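# Move wooden block from bench onto cart floor

## Task

Lift the wooden block from the bench and lay it flat on the cart's floor, at the end with the handle, next to the profiles. The drop flap must stay open, and anything already achieved must still hold at the end. Finish with both hands empty, released and withdrawn from the cart, touching nothing. The robot must not fall or be left tilted.

## Robot and tools

ROBOT. A Rainbow Robotics RB-Y1: a wheeled base (two drive wheels in front, two rear casters) with no sideways motion, a folding leg and torso, a head, and two 7-joint arms, each ending in a parallel gripper. Each hand has a camera case sticking out sideways that can hit things. The base is 0.58 m wide, reaches 0.10 m ahead of the drive axle and 0.57 m behind it, and sweeps a 0.58 m radius when spinning in place.

FRAMES. All positions are in metres. The base frame has its origin on the floor midway between the drive wheels, x forward, y to the left, z up. The chest, left_hand and right_hand readouts are given in this frame. A hand point is the spot between its finger pads; the fingers point along the hand's -z axis and close along its x axis. Reported hand positions can be off, more so when reaching far or carrying weight. The odometry frame is the base frame as it stood at the scene's start. base_odometry counts only wheel rotation, so slipping shows as travel and bumps can turn the robot unnoticed. Heading is in rad, positive to the left.

move. Runs one action and returns the state plus images from the cameras listed in "cameras" (head_camera, left_wrist_camera, right_wrist_camera, or "all"; omitted means all, [] means none). The "pictures" line gives the image order. An action uses "base", "joints" or both (optionally with "min_time_s" or "contact_limits"), or "target" alone or with "min_time_s", or "contact_limits" alone. With no action it only reports.
- base: one object {"x_m_s", "turn_rad_s", "for_s"}, velocities held for for_s seconds and then stopped; not a destination. x_m_s is forward speed, 0.005 to 0.4 m/s in either sign, or 0. turn_rad_s is leftward turn rate, 0.02 to 1.509 rad/s either sign, or 0. for_s is 0.1 to 5 s. Acceleration is 0.4 m/s² (turns 0.5 rad/s²), so the base coasts up to 1 s (turns 3.1 s) afterwards; distance is roughly speed times for_s. If |x_m_s| + 0.27|turn_rad_s| exceeds 0.4 both get scaled down. The base keeps pushing if it hits furniture.
- joints: a single object of absolute joint targets keyed by name (radians, or metres for grippers). Ranges: torso_squat_rad 0 to 1.2 (lowers chest), torso_shift_rad -0.3 to 0.6 (hips forward), torso_pitch_rad -0.2 to 1.4 (bow forward), torso_yaw_rad -1.5 to 1.5 (left positive; raise both arms sideways by at least 0.2 rad first). Combined torso limits: squat+shift <= 1.52; squat-shift+pitch <= 1.57; shift+0.5pitch-0.4squat <= 0.7; shift+0.3pitch-0.5squat <= 0.39. Per arm: shoulder_pitch -2.356 to 2.356 (negative swings forward/up), left shoulder_roll 0 to 3.141 and right -3.141 to 0 (outward lift), shoulder_yaw -2.094 to 2.094, elbow -2.617 to 0.01 (negative bends), forearm_roll -3.141 to 3.141, wrist_pitch -1.57 to 1.919, hand_roll -2.705 to 2.705, gripper_m 0 to 0.1 (pad gap). head_pan_rad -0.523 to 0.523, head_tilt_rad -0.35 to 1.57 (positive looks down).
- target: absolute pose for one hand: side ("left"/"right"), x, y, z in the base frame (-3 to 3 m) and quat_wxyz in the same convention as the hand readouts. It is converted once to joint angles, so the hand travels on a curve; split long moves into shorter steps. Results: "reached" (within 10 mm and 2 degrees), "short" with the error, or "refused" with a reason.
- min_time_s: 0.1 to 8, the minimum duration of each arm, head and torso motion in that action.
- contact_limits: per-gripper current cap in mA, 200 to 672.5 (starting value 672.5); lower means gentler squeeze and it persists.
- blocking: true (default) waits for everything to settle; false returns in about 0.5 s while motion continues. No single action may run longer than 15 s.

To grasp, command a gap at least 0.005 m narrower than the object; the gripper then shows "off_target" or "done", both fine. Each arm carries up to 3 kg.

wait(seconds 0 to 10, cameras): lets time pass with no new command; returns early if running moves settle. stop(cameras): brakes all running motions. zoom_image(camera, region [x0,y0,x1,y1] pixels, at most 504x504): closer look at the latest image. read_manual: licence text only. finished_scene(scene): ends the current scene, given its number; irreversible.

RESULT LINES. "move" reads "done" or the worst status. Statuses: moving, done, off_target (rested away from target, may still push), short, refused, not_followed (arm check withheld it), time_out, contact_stop (torso only), limit_stop_at_<name> (built-in guard, often own-body proximity), torque_fault, limit_stop_at_motor_heat. An unrequested stop or a refusal cancels the remaining move, wait and finished_scene calls in that reply. lidar_m lists 12 distances in 30-degree sectors counter-clockwise from straight ahead, at 0.23 m height; "-" is nothing seen. wheel_motors_off = 1 means the wheels are disabled for 2 s after a stall. motor_effort is wheel effort percent (peak in brackets); high at rest means pushing on something. Joint torques, external torques, wrist force/torque and motor temperatures are noisy, offset readings.

AVOID. Dropping the block or releasing it while it moves; hitting or pressing the arms together; slamming or shoving furniture; catching the upper body on an edge while driving; too much load far forward of the wheels (tipping); exceeding arm joint torque limits (elbow 33.8, wrist joints 23.5, shoulders 65.8 N m), which freezes the robot 10 s; overheating motors by holding stretched poses. Expect occasional brief tugs on held items.

Each tool is called after "Emit:" by a JSON object that holds its "method" and its "body", one argument or row to a line.

## Session

Emit:
{"method": "move", "body": {

}}

Scene clock: 0.00 s.
Joint torques (N m): no reading
External joint torques (N m): no reading
Motor temperatures (°C): left_arm=[30 28 32 36 34 33 38] | right_arm=[34 30 32 30 35 36 34]
Wrist force (N): no reading
Wrist torque (N m): no reading
Wrist force, peak (N): no reading
base_odometry: x=+0.000 y=+0.000 heading=+0.000
lidar_m: 0.74 1.02 1.56 4.59 1.55 1.11 1.01 1.04 1.41 3.61 1.08 0.77
base_status: not commanded
joint_positions: torso_squat_rad=+0.350 torso_shift_rad=+0.000 torso_pitch_rad=+0.000 torso_yaw_rad=+0.000 left_shoulder_pitch_rad=+0.037 left_shoulder_roll_rad=+0.004 left_shoulder_yaw_rad=-0.043 left_elbow_rad=-0.196 left_forearm_roll_rad=-0.014 left_wrist_pitch_rad=+0.002 left_hand_roll_rad=+0.027 left_gripper_m=+0.099 right_shoulder_pitch_rad=-0.040 right_shoulder_roll_rad=-0.021 right_shoulder_yaw_rad=-0.018 right_elbow_rad=-0.235 right_forearm_roll_rad=+0.049 right_wrist_pitch_rad=-0.014 right_hand_roll_rad=+0.035 right_gripper_m=+0.099 head_pan_rad=+0.000 head_tilt_rad=+0.400
joint_status: not commanded
wheel_motors_off: 0
motor_effort: left_wheel=+0 right_wheel=+0
chest: x=-0.2280 y=+0.0001 z=+1.2475 quat_wxyz=(+1.000, +0.000, +0.000, +0.000) (m; base frame)
left_hand: x=-0.1598 y=+0.2200 z=+0.5653 quat_wxyz=(+0.997, +0.000, -0.079, -0.009) (m; base frame)
right_hand: x=-0.0823 y=-0.2360 z=+0.5770 quat_wxyz=(+0.989, -0.016, -0.142, +0.041) (m; base frame)
pictures: head_camera, left_wrist_camera, right_wrist_camera
camera_calibration:
head_camera: T_world_to_cam=[[0.00808455, -0.999504, -0.0304244, 0.0448897], [-0.336308, 0.0259353, -0.941395, 1.34506], [0.941717, 0.0178427, -0.335932, 0.625404], [0, 0, 0, 1]] pos_world=[-0.136961, -0.00117604, 1.47769]
left_wrist_camera: T_world_to_cam=[[0.988729, 0.00951098, 0.149411, 0.0708521], [-0.0605827, -0.887204, 0.457383, -0.0439769], [0.136908, -0.46128, -0.876628, 0.691386], [0, 0, 0, 1]] pos_world=[-0.167374, 0.279232, 0.615617]
right_wrist_camera: T_world_to_cam=[[-0.945884, -0.114442, -0.303654, 0.0690945], [-0.245121, 0.865172, 0.437486, -0.0414027], [0.212646, 0.488243, -0.846404, 0.693308], [0, 0, 0, 1]] pos_world=[-0.0922229, -0.294775, 0.625913]

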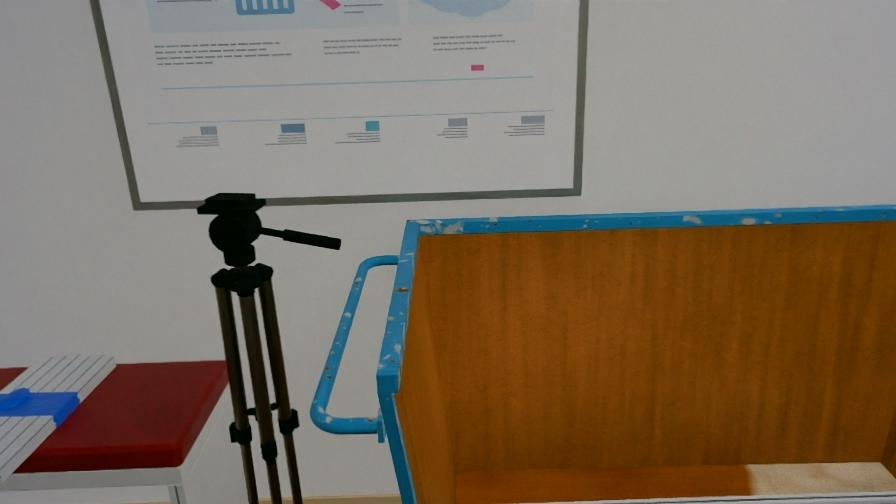

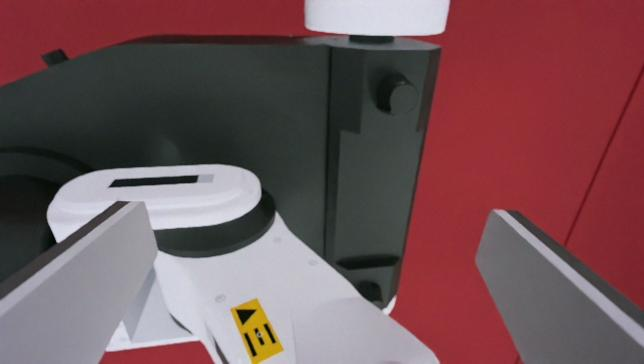

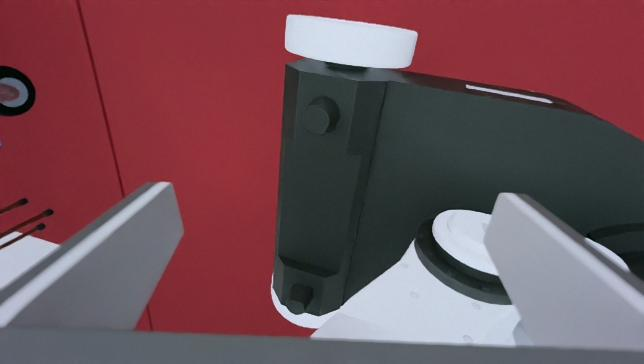

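Look around.

Emit:
{"method": "move", "body": {
  "joints": {"head_tilt_rad":0.9},
  "cameras": ["head_camera"]
}}

Emit:
{"method": "move", "body": {
  "joints": {"head_tilt_rad":0.7,"head_pan_rad":-0.52},
  "cameras": ["head_camera"]
}}

Emit:
{"method": "move", "body": {
  "joints": {"head_tilt_rad":0.6,"head_pan_rad":0.52},
  "cameras": ["head_camera"]
}}

Scene clock: 1.87 s.
Joint torques (N m): left_arm=[-1.37 -0.65 0.65 -0.54 -0.1 -0.76 -0.1] | right_arm=[-3.32 -0.37 -0.51 -1.42 -0.04 -0.55 -0.02]
External joint torques (N m): left_arm=[0.01 -0.8 0.63 0.02 -0.1 -0.34 -0.09] | right_arm=[0.28 0.75 -0.47 0.21 -0.1 0.04 -0.04]
Motor temperatures (°C): left_arm=[30 28 32 36 34 33 38] | right_arm=[34 30 32 30 35 36 34]
Wrist force (N): left_arm=[-0.2 1.7 -7.6] | right_arm=[-2.5 1.3 -4.9]
Wrist torque (N m): left_arm=[-0.33 0.12 0.05] | right_arm=[-0.14 -0.09 -0.11]
Wrist force, peak (N): left_arm=[-0.7 1.3 -8.3] | right_arm=[-2.9 0.8 -5.4]
move: done
base_odometry: x=+0.000 y=+0.000 heading=+0.000
lidar_m: 0.73 1.01 1.56 4.58 1.53 1.11 1.01 1.04 1.38 3.61 1.09 0.78
base_status: not commanded
joint_positions: torso_squat_rad=+0.350 torso_shift_rad=+0.000 torso_pitch_rad=+0.000 torso_yaw_rad=+0.000 left_shoulder_pitch_rad=+0.037 left_shoulder_roll_rad=+0.004 left_shoulder_yaw_rad=-0.043 left_elbow_rad=-0.196 left_forearm_roll_rad=-0.014 left_wrist_pitch_rad=+0.002 left_hand_roll_rad=+0.027 left_gripper_m=+0.099 right_shoulder_pitch_rad=-0.040 right_shoulder_roll_rad=-0.021 right_shoulder_yaw_rad=-0.018 right_elbow_rad=-0.235 right_forearm_roll_rad=+0.049 right_wrist_pitch_rad=-0.014 right_hand_roll_rad=+0.035 right_gripper_m=+0.099 head_pan_rad=+0.000 head_tilt_rad=+0.900
joint_status: all done
wheel_motors_off: 0
motor_effort: left_wheel=+0(1) right_wheel=-1(2)
chest: x=-0.2280 y=+0.0001 z=+1.2475 quat_wxyz=(+1.000, +0.000, +0.000, +0.000) (m; base frame)
left_hand: x=-0.1598 y=+0.2200 z=+0.5653 quat_wxyz=(+0.997, +0.000, -0.079, -0.009) (m; base frame)
right_hand: x=-0.0823 y=-0.2360 z=+0.5770 quat_wxyz=(+0.989, -0.016, -0.142, +0.041) (m; base frame)
pictures: head_camera
camera_calibration:
head_camera: T_world_to_cam=[[-0.00754883, -0.999504, -0.0305615, 0.0418676], [-0.74647, 0.0259685, -0.664912, 0.860345], [0.665376, 0.0177939, -0.746296, 1.16251], [0, 0, 0, 1]] pos_world=[-0.130966, -0.00118065, 1.44091]

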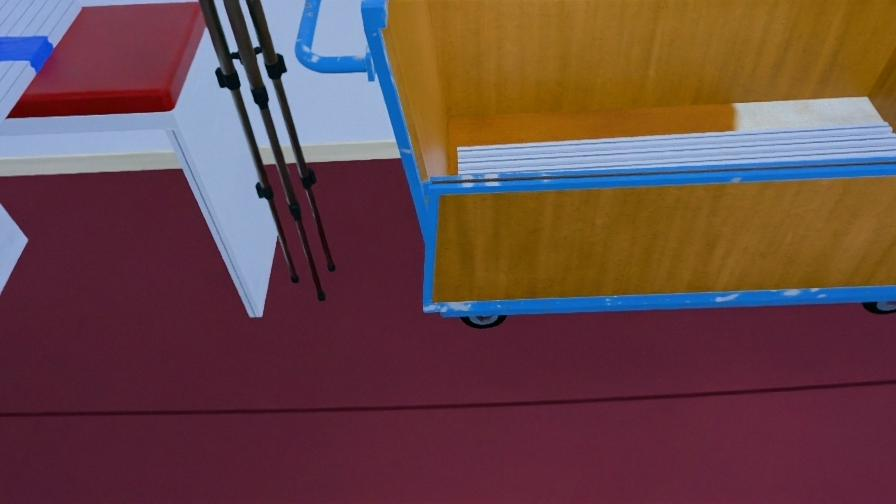

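Scene clock: 2.87 s.
Joint torques (N m): left_arm=[-1.42 -0.44 0.69 -0.43 -0.12 -0.6 0.04] | right_arm=[-3.32 -0.56 -0.19 -1.35 -0.11 -0.46 0.03]
External joint torques (N m): left_arm=[-0.04 -0.59 0.68 0.13 -0.13 -0.18 0.05] | right_arm=[0.28 0.56 -0.15 0.28 -0.17 0.13 0.02]
Motor temperatures (°C): left_arm=[30 28 32 36 34 33 38] | right_arm=[34 30 32 30 35 36 34]
Wrist force (N): left_arm=[-0.4 1.3 -7.1] | right_arm=[-3.2 0.7 -5.0]
Wrist torque (N m): left_arm=[-0.32 0.14 0.10] | right_arm=[-0.04 -0.19 -0.08]
Wrist force, peak (N): left_arm=[0.3 1.8 -8.1] | right_arm=[-2.9 1.1 -5.5]
move: done
base_odometry: x=+0.000 y=+0.000 heading=+0.000
lidar_m: 0.73 1.02 1.56 4.57 1.54 1.11 1.01 1.04 1.41 3.61 1.07 0.77
base_status: not commanded
joint_positions: torso_squat_rad=+0.350 torso_shift_rad=+0.000 torso_pitch_rad=+0.000 torso_yaw_rad=+0.000 left_shoulder_pitch_rad=+0.037 left_shoulder_roll_rad=+0.004 left_shoulder_yaw_rad=-0.043 left_elbow_rad=-0.196 left_forearm_roll_rad=-0.014 left_wrist_pitch_rad=+0.002 left_hand_roll_rad=+0.027 left_gripper_m=+0.099 right_shoulder_pitch_rad=-0.040 right_shoulder_roll_rad=-0.021 right_shoulder_yaw_rad=-0.018 right_elbow_rad=-0.235 right_forearm_roll_rad=+0.049 right_wrist_pitch_rad=-0.014 right_hand_roll_rad=+0.035 right_gripper_m=+0.099 head_pan_rad=-0.520 head_tilt_rad=+0.700
joint_status: all done
wheel_motors_off: 0
motor_effort: left_wheel=+0(1) right_wheel=-1(1)
chest: x=-0.2280 y=+0.0001 z=+1.2475 quat_wxyz=(+1.000, +0.000, +0.000, +0.000) (m; base frame)
left_hand: x=-0.1598 y=+0.2200 z=+0.5653 quat_wxyz=(+0.997, +0.000, -0.079, -0.009) (m; base frame)
right_hand: x=-0.0823 y=-0.2360 z=+0.5770 quat_wxyz=(+0.989, -0.016, -0.142, +0.041) (m; base frame)
pictures: head_camera
camera_calibration:
head_camera: T_world_to_cam=[[-0.497744, -0.866753, -0.0314652, -0.0578218], [-0.507349, 0.320392, -0.799966, 1.10506], [0.703454, -0.382214, -0.59922, 0.957506], [0, 0, 0, 1]] pos_world=[-0.141691, -0.0381975, 1.45595]

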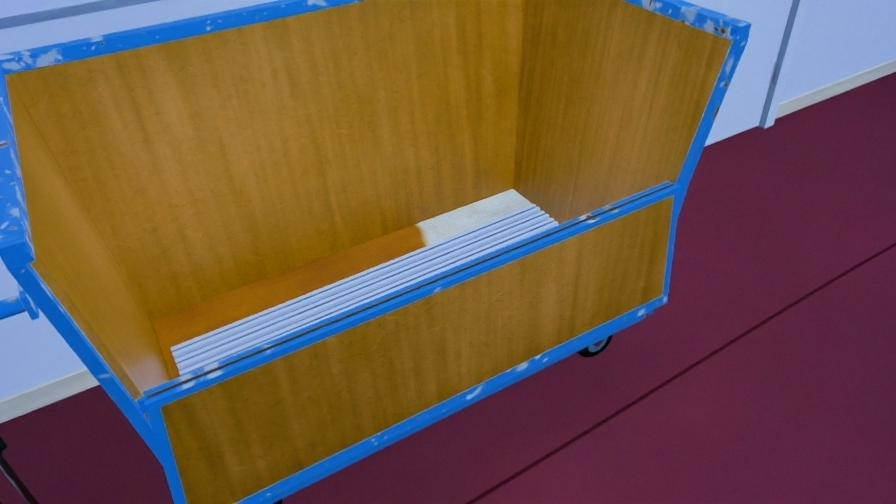

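Scene clock: 4.23 s.
Joint torques (N m): left_arm=[-1.64 -0.82 0.77 -0.48 -0.04 -0.61 0.06] | right_arm=[-3.67 -0.5 -0.62 -1.36 -0.14 -0.54 -0.03]
External joint torques (N m): left_arm=[-0.26 -0.97 0.76 0.07 -0.04 -0.19 0.07] | right_arm=[-0.07 0.62 -0.57 0.27 -0.2 0.06 -0.05]
Motor temperatures (°C): left_arm=[30 28 32 36 34 33 38] | right_arm=[34 30 32 30 35 36 34]
Wrist force (N): left_arm=[0.0 1.7 -7.3] | right_arm=[-2.7 1.3 -4.7]
Wrist torque (N m): left_arm=[-0.31 0.13 0.08] | right_arm=[-0.15 -0.10 -0.10]
Wrist force, peak (N): left_arm=[-0.5 1.3 -8.1] | right_arm=[-2.9 1.6 -5.1]
move: done
base_odometry: x=+0.000 y=+0.000 heading=+0.000
lidar_m: 0.74 1.02 1.56 4.58 1.54 1.10 1.02 1.05 1.42 3.65 1.09 0.77
base_status: not commanded
joint_positions: torso_squat_rad=+0.350 torso_shift_rad=+0.000 torso_pitch_rad=+0.000 torso_yaw_rad=+0.000 left_shoulder_pitch_rad=+0.037 left_shoulder_roll_rad=+0.004 left_shoulder_yaw_rad=-0.043 left_elbow_rad=-0.196 left_forearm_roll_rad=-0.014 left_wrist_pitch_rad=+0.002 left_hand_roll_rad=+0.027 left_gripper_m=+0.099 right_shoulder_pitch_rad=-0.040 right_shoulder_roll_rad=-0.021 right_shoulder_yaw_rad=-0.018 right_elbow_rad=-0.235 right_forearm_roll_rad=+0.049 right_wrist_pitch_rad=-0.014 right_hand_roll_rad=+0.035 right_gripper_m=+0.099 head_pan_rad=+0.520 head_tilt_rad=+0.600
joint_status: all done
wheel_motors_off: 0
motor_effort: left_wheel=+0(1) right_wheel=+2(2)
chest: x=-0.2280 y=+0.0001 z=+1.2475 quat_wxyz=(+1.000, +0.000, +0.000, +0.000) (m; base frame)
left_hand: x=-0.1598 y=+0.2200 z=+0.5653 quat_wxyz=(+0.997, +0.000, -0.079, -0.009) (m; base frame)
right_hand: x=-0.0823 y=-0.2360 z=+0.5770 quat_wxyz=(+0.989, -0.016, -0.142, +0.041) (m; base frame)
pictures: head_camera
camera_calibration:
head_camera: T_world_to_cam=[[0.498218, -0.866481, -0.0314376, 0.147304], [-0.461327, -0.23421, -0.855758, 1.19538], [0.734136, 0.440858, -0.51642, 0.84385], [0, 0, 0, 1]] pos_world=[-0.141427, 0.0355889, 1.46337]

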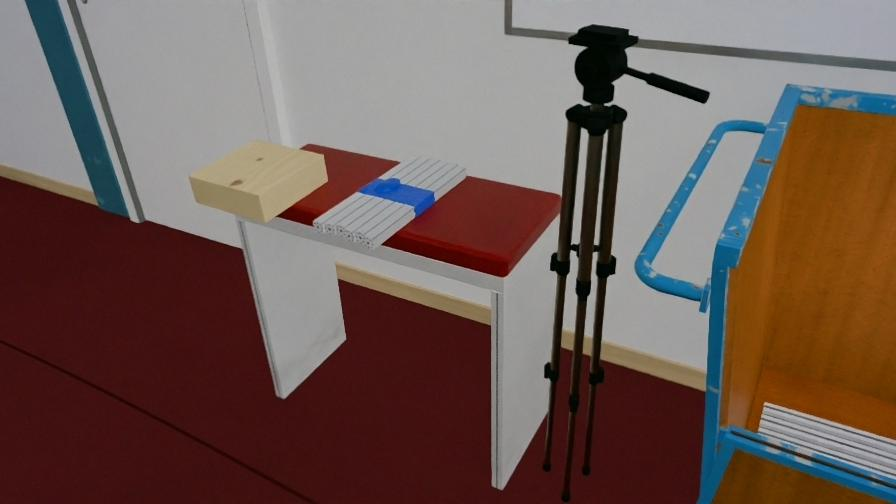

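Emit:
{"method": "move", "body": {
  "base": {"x_m_s":0.25,"for_s":1.2},
  "joints": {"torso_pitch_rad":0.5,"torso_squat_rad":0.1,"head_tilt_rad":0.5,"head_pan_rad":0},
  "cameras": ["head_camera"]
}}

Emit:
{"method": "move", "body": {
  "joints": {"head_pan_rad":-0.5},
  "cameras": ["head_camera"]
}}

Emit:
{"method": "move", "body": {
  "joints": {"head_pan_rad":0.52,"head_tilt_rad":0.2},
  "cameras": ["head_camera"]
}}

Scene clock: 22.47 s.
Joint torques (N m): left_arm=[10.94 -0.44 0.85 4.93 -0.01 0.34 0] | right_arm=[10.46 -0.31 -0.79 4.1 -0.08 0.39 -0.18]
External joint torques (N m): left_arm=[-0.99 -0.74 0.82 0.24 0 -0.23 -0.02] | right_arm=[0.67 0.5 -0.54 0.66 -0.03 0.04 -0.17]
Motor temperatures (°C): left_arm=[30 28 32 36 34 33 38] | right_arm=[34 30 32 30 35 36 34]
Wrist force (N): left_arm=[2.5 0.6 -8.2] | right_arm=[0.4 0.6 -4.7]
Wrist torque (N m): left_arm=[-0.21 0.25 0.05] | right_arm=[-0.01 0.09 -0.07]
Wrist force, peak (N): left_arm=[3.1 1.1 -8.4] | right_arm=[-2.3 1.6 -5.6]
move: done
base_odometry: x=+0.300 y=+0.000 heading=+0.000
lidar_m: 0.42 0.75 1.41 4.34 1.99 1.43 1.31 1.36 1.84 4.63 0.64 0.45
base_status: done (sent for 1.2 of 1.2 s)
joint_positions: torso_squat_rad=+0.100 torso_shift_rad=+0.000 torso_pitch_rad=+0.500 torso_yaw_rad=+0.000 left_shoulder_pitch_rad=+0.037 left_shoulder_roll_rad=+0.004 left_shoulder_yaw_rad=-0.043 left_elbow_rad=-0.196 left_forearm_roll_rad=-0.014 left_wrist_pitch_rad=+0.002 left_hand_roll_rad=+0.027 left_gripper_m=+0.099 right_shoulder_pitch_rad=-0.040 right_shoulder_roll_rad=-0.021 right_shoulder_yaw_rad=-0.018 right_elbow_rad=-0.235 right_forearm_roll_rad=+0.049 right_wrist_pitch_rad=-0.014 right_hand_roll_rad=+0.035 right_gripper_m=+0.099 head_pan_rad=+0.000 head_tilt_rad=+0.500
joint_status: all done
wheel_motors_off: 0
motor_effort: left_wheel=+0(25) right_wheel=-2(58)
chest: x=-0.0796 y=+0.0001 z=+1.2486 quat_wxyz=(+0.969, +0.000, +0.247, +0.000) (m; base frame)
left_hand: x=-0.3468 y=+0.2200 z=+0.6171 quat_wxyz=(+0.985, -0.003, +0.170, -0.008) (m; base frame)
right_hand: x=-0.2732 y=-0.2360 z=+0.5903 quat_wxyz=(+0.993, -0.006, +0.107, +0.043) (m; base frame)
pictures: head_camera
camera_calibration:
head_camera: T_world_to_cam=[[-0.0105639, -0.999504, -0.0296698, 0.0414878], [-0.809138, 0.025978, -0.587044, 0.910267], [0.587523, 0.0178055, -0.809011, 1.06781], [0, 0, 0, 1]] pos_world=[0.109604, -0.00119269, 1.39947]

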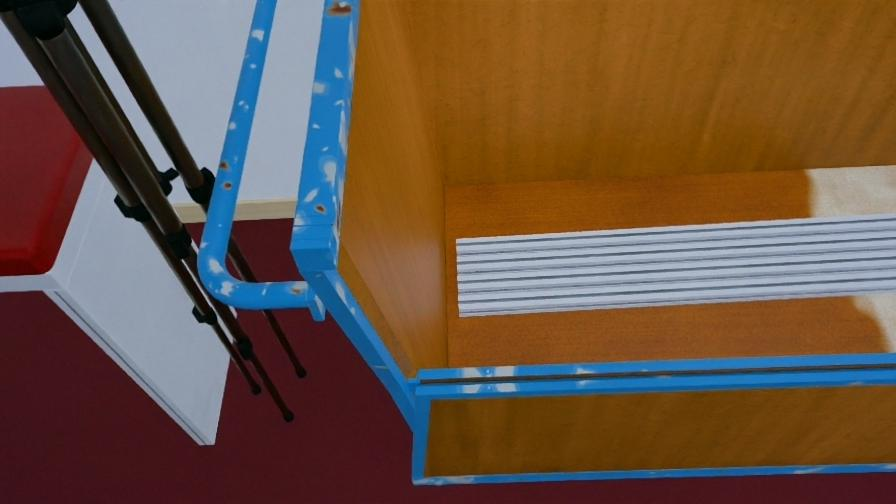

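Scene clock: 23.47 s.
Joint torques (N m): left_arm=[11.14 -0.8 0.96 4.77 -0.17 0.27 -0.1] | right_arm=[10.43 -0.11 -1.04 4.14 -0.22 0.46 -0.08]
External joint torques (N m): left_arm=[-0.78 -1.11 0.92 0.07 -0.17 -0.29 -0.12] | right_arm=[0.65 0.7 -0.79 0.71 -0.17 0.11 -0.06]
Motor temperatures (°C): left_arm=[30 28 32 36 34 33 38] | right_arm=[34 30 32 30 35 36 34]
Wrist force (N): left_arm=[2.8 1.5 -7.7] | right_arm=[0.7 1.2 -5.0]
Wrist torque (N m): left_arm=[-0.31 0.32 0.08] | right_arm=[-0.13 0.09 -0.04]
Wrist force, peak (N): left_arm=[2.8 1.6 -8.0] | right_arm=[0.2 0.6 -5.3]
move: done
base_odometry: x=+0.300 y=+0.000 heading=+0.000
lidar_m: 0.42 0.75 1.39 4.31 2.01 1.42 1.31 1.36 1.84 4.64 0.65 0.45
base_status: not commanded
joint_positions: torso_squat_rad=+0.100 torso_shift_rad=+0.000 torso_pitch_rad=+0.500 torso_yaw_rad=+0.000 left_shoulder_pitch_rad=+0.037 left_shoulder_roll_rad=+0.004 left_shoulder_yaw_rad=-0.043 left_elbow_rad=-0.196 left_forearm_roll_rad=-0.014 left_wrist_pitch_rad=+0.002 left_hand_roll_rad=+0.027 left_gripper_m=+0.099 right_shoulder_pitch_rad=-0.040 right_shoulder_roll_rad=-0.021 right_shoulder_yaw_rad=-0.018 right_elbow_rad=-0.235 right_forearm_roll_rad=+0.049 right_wrist_pitch_rad=-0.014 right_hand_roll_rad=+0.035 right_gripper_m=+0.099 head_pan_rad=-0.500 head_tilt_rad=+0.500
joint_status: all done
wheel_motors_off: 0
motor_effort: left_wheel=-1(1) right_wheel=-1(3)
chest: x=-0.0796 y=+0.0001 z=+1.2486 quat_wxyz=(+0.969, +0.000, +0.247, +0.000) (m; base frame)
left_hand: x=-0.3468 y=+0.2200 z=+0.6171 quat_wxyz=(+0.985, -0.003, +0.170, -0.008) (m; base frame)
right_hand: x=-0.2732 y=-0.2360 z=+0.5903 quat_wxyz=(+0.993, -0.006, +0.107, +0.043) (m; base frame)
pictures: head_camera
camera_calibration:
head_camera: T_world_to_cam=[[-0.431601, -0.87954, 0.200327, -0.268655], [-0.752137, 0.228277, -0.618207, 0.95226], [0.498007, -0.417492, -0.760059, 1.00186], [0, 0, 0, 1]] pos_world=[0.101343, -0.0354029, 1.40399]

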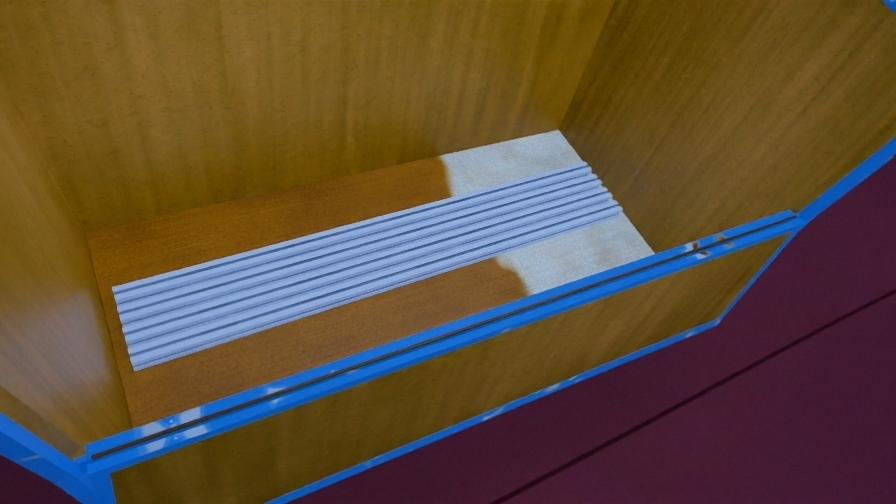

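Scene clock: 24.80 s.
Joint torques (N m): left_arm=[11.15 -0.61 0.74 4.87 -0.15 0.45 -0.03] | right_arm=[10.49 -0.09 -0.6 4.03 -0.07 0.36 0]
External joint torques (N m): left_arm=[-0.77 -0.91 0.71 0.18 -0.15 -0.11 -0.04] | right_arm=[0.71 0.73 -0.34 0.59 -0.01 0.01 0.01]
Motor temperatures (°C): left_arm=[30 28 32 36 34 33 38] | right_arm=[34 30 32 30 35 36 34]
Wrist force (N): left_arm=[2.9 1.0 -6.7] | right_arm=[0.5 1.1 -4.7]
Wrist torque (N m): left_arm=[-0.26 0.27 0.03] | right_arm=[-0.09 0.07 -0.05]
Wrist force, peak (N): left_arm=[3.1 1.5 -7.9] | right_arm=[0.4 0.6 -5.5]
move: done
base_odometry: x=+0.300 y=+0.000 heading=+0.000
lidar_m: 0.42 0.75 1.39 4.31 1.98 1.43 1.31 1.37 1.84 4.63 0.63 0.45
base_status: not commanded
joint_positions: torso_squat_rad=+0.100 torso_shift_rad=+0.000 torso_pitch_rad=+0.500 torso_yaw_rad=+0.000 left_shoulder_pitch_rad=+0.037 left_shoulder_roll_rad=+0.004 left_shoulder_yaw_rad=-0.043 left_elbow_rad=-0.196 left_forearm_roll_rad=-0.014 left_wrist_pitch_rad=+0.002 left_hand_roll_rad=+0.027 left_gripper_m=+0.099 right_shoulder_pitch_rad=-0.040 right_shoulder_roll_rad=-0.021 right_shoulder_yaw_rad=-0.018 right_elbow_rad=-0.235 right_forearm_roll_rad=+0.049 right_wrist_pitch_rad=-0.014 right_hand_roll_rad=+0.035 right_gripper_m=+0.099 head_pan_rad=+0.520 head_tilt_rad=+0.200
joint_status: all done
wheel_motors_off: 0
motor_effort: left_wheel=-2(2) right_wheel=-2(3)
chest: x=-0.0796 y=+0.0001 z=+1.2486 quat_wxyz=(+0.969, +0.000, +0.247, +0.000) (m; base frame)
left_hand: x=-0.3468 y=+0.2200 z=+0.6171 quat_wxyz=(+0.985, -0.003, +0.170, -0.008) (m; base frame)
right_hand: x=-0.2732 y=-0.2360 z=+0.5903 quat_wxyz=(+0.993, -0.006, +0.107, +0.043) (m; base frame)
pictures: head_camera
camera_calibration:
head_camera: T_world_to_cam=[[0.432855, -0.860501, -0.268653, 0.363503], [-0.59434, -0.0483428, -0.80276, 1.20756], [0.677788, 0.50715, -0.532356, 0.673462], [0, 0, 0, 1]] pos_world=[0.103891, 0.0296253, 1.42556]

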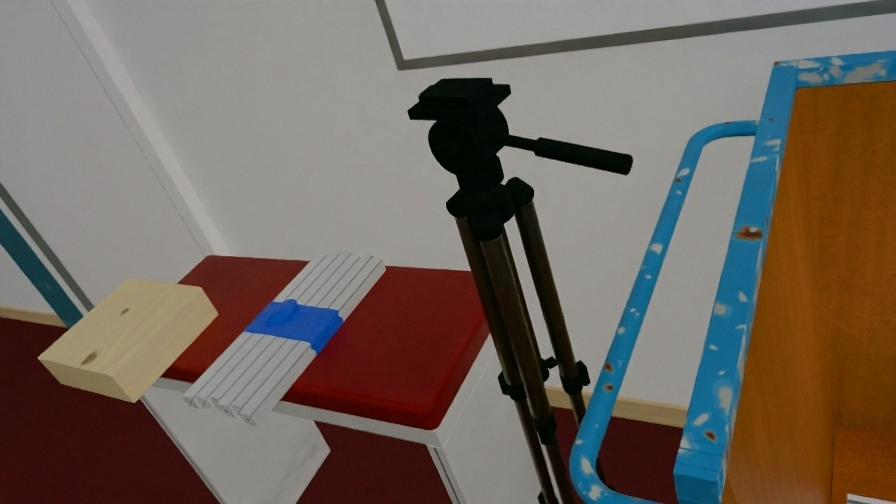

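Emit:
{"method": "zoom_image", "body": {
  "camera": "head_camera",
  "region": [20, 240, 300, 440]
}}

Scaled by 1.800 from the camera's 896x504 image, which has a finer 1280x720 frame.

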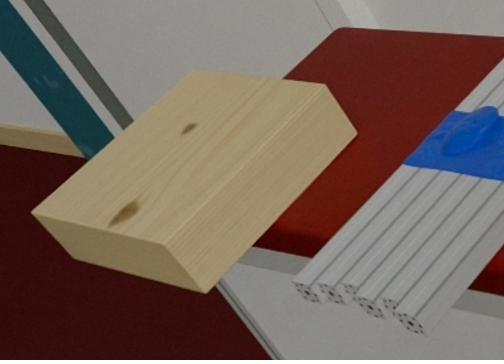

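Emit:
{"method": "move", "body": {
  "base": {"x_m_s":-0.25,"for_s":0.8},
  "joints": {"torso_pitch_rad":0.0,"torso_squat_rad":0.4,"head_tilt_rad":0.6,"head_pan_rad":0},
  "cameras": []
}}

Emit:
{"method": "move", "body": {
  "base": {"turn_rad_s":0.5,"for_s":3.1416},
  "cameras": ["head_camera"]
}}

Scene clock: 54.77 s.
Joint torques (N m): left_arm=[-1.74 -0.82 0.65 -0.67 -0.05 -0.72 0] | right_arm=[-3.54 -0.69 -0.82 -1.31 0.09 -0.55 0.05]
External joint torques (N m): left_arm=[-0.37 -0.97 0.64 -0.11 -0.05 -0.3 0.01] | right_arm=[0.06 0.43 -0.77 0.32 0.03 0.05 0.04]
Motor temperatures (°C): left_arm=[31 28 32 36 34 33 37] | right_arm=[34 30 32 30 35 36 34]
Wrist force (N): left_arm=[0.3 1.6 -7.3] | right_arm=[-2.4 0.6 -4.6]
Wrist torque (N m): left_arm=[-0.32 0.19 0.10] | right_arm=[-0.06 -0.08 -0.08]
Wrist force, peak (N): left_arm=[3.0 1.8 -8.2] | right_arm=[-3.0 0.9 -5.2]
move: done
base_odometry: x=+0.100 y=+0.000 heading=+0.000
lidar_m: 0.63 0.94 1.49 5.05 1.70 1.21 1.11 1.15 1.54 3.97 0.94 0.67
base_status: done (sent for 0.8 of 0.8 s)
joint_positions: torso_squat_rad=+0.400 torso_shift_rad=+0.000 torso_pitch_rad=+0.000 torso_yaw_rad=+0.000 left_shoulder_pitch_rad=+0.037 left_shoulder_roll_rad=+0.004 left_shoulder_yaw_rad=-0.043 left_elbow_rad=-0.196 left_forearm_roll_rad=-0.014 left_wrist_pitch_rad=+0.002 left_hand_roll_rad=+0.027 left_gripper_m=+0.099 right_shoulder_pitch_rad=-0.040 right_shoulder_roll_rad=-0.021 right_shoulder_yaw_rad=-0.018 right_elbow_rad=-0.235 right_forearm_roll_rad=+0.049 right_wrist_pitch_rad=-0.014 right_hand_roll_rad=+0.035 right_gripper_m=+0.099 head_pan_rad=+0.000 head_tilt_rad=+0.600
joint_status: all done
wheel_motors_off: 0
motor_effort: left_wheel=-1(25) right_wheel=-2(25)
chest: x=-0.2280 y=+0.0001 z=+1.2347 quat_wxyz=(+1.000, +0.000, +0.000, +0.000) (m; base frame)
left_hand: x=-0.1598 y=+0.2200 z=+0.5524 quat_wxyz=(+0.997, +0.000, -0.079, -0.009) (m; base frame)
right_hand: x=-0.0824 y=-0.2360 z=+0.5642 quat_wxyz=(+0.989, -0.016, -0.142, +0.041) (m; base frame)
pictures: none
No camera images: "cameras" was empty.

Scene clock: 59.23 s.
Joint torques (N m): left_arm=[-1.87 -0.75 0.81 -0.42 -0.08 -0.63 -0.08] | right_arm=[-3.49 -0.4 -0.43 -1.35 -0.05 -0.64 -0.01]
External joint torques (N m): left_arm=[-0.49 -0.9 0.8 0.13 -0.09 -0.21 -0.08] | right_arm=[0.11 0.72 -0.39 0.28 -0.11 -0.04 -0.03]
Motor temperatures (°C): left_arm=[31 28 32 36 34 33 37] | right_arm=[34 30 32 30 35 36 34]
Wrist force (N): left_arm=[-0.3 1.1 -7.8] | right_arm=[-2.6 1.1 -4.9]
Wrist torque (N m): left_arm=[-0.26 0.11 0.06] | right_arm=[-0.12 -0.10 -0.06]
Wrist force, peak (N): left_arm=[-0.2 1.9 -8.4] | right_arm=[-3.2 1.0 -5.3]
move: done
base_odometry: x=+0.100 y=+0.000 heading=+1.566
lidar_m: 4.85 1.64 1.19 1.14 1.19 1.58 4.09 0.93 0.66 0.64 0.94 1.51
base_status: done (sent for 3.13 of 3.13 s)
joint_positions: torso_squat_rad=+0.400 torso_shift_rad=+0.000 torso_pitch_rad=+0.000 torso_yaw_rad=+0.000 left_shoulder_pitch_rad=+0.037 left_shoulder_roll_rad=+0.004 left_shoulder_yaw_rad=-0.043 left_elbow_rad=-0.196 left_forearm_roll_rad=-0.014 left_wrist_pitch_rad=+0.002 left_hand_roll_rad=+0.027 left_gripper_m=+0.099 right_shoulder_pitch_rad=-0.040 right_shoulder_roll_rad=-0.021 right_shoulder_yaw_rad=-0.018 right_elbow_rad=-0.235 right_forearm_roll_rad=+0.049 right_wrist_pitch_rad=-0.014 right_hand_roll_rad=+0.035 right_gripper_m=+0.099 head_pan_rad=+0.000 head_tilt_rad=+0.600
joint_status: not commanded
wheel_motors_off: 0
motor_effort: left_wheel=+5(48) right_wheel=+19(37)
chest: x=-0.2280 y=+0.0001 z=+1.2347 quat_wxyz=(+1.000, +0.000, +0.000, +0.000) (m; base frame)
left_hand: x=-0.1598 y=+0.2200 z=+0.5525 quat_wxyz=(+0.997, +0.000, -0.079, -0.009) (m; base frame)
right_hand: x=-0.0824 y=-0.2360 z=+0.5642 quat_wxyz=(+0.989, -0.016, -0.142, +0.041) (m; base frame)
pictures: head_camera
camera_calibration:
head_camera: T_world_to_cam=[[0.00186745, -0.999503, -0.0314763, 0.0446791], [-0.516647, 0.0259856, -0.855804, 1.17303], [0.856196, 0.0178603, -0.516342, 0.862342], [0, 0, 0, 1]] pos_world=[-0.132373, -0.00122689, 1.45056]

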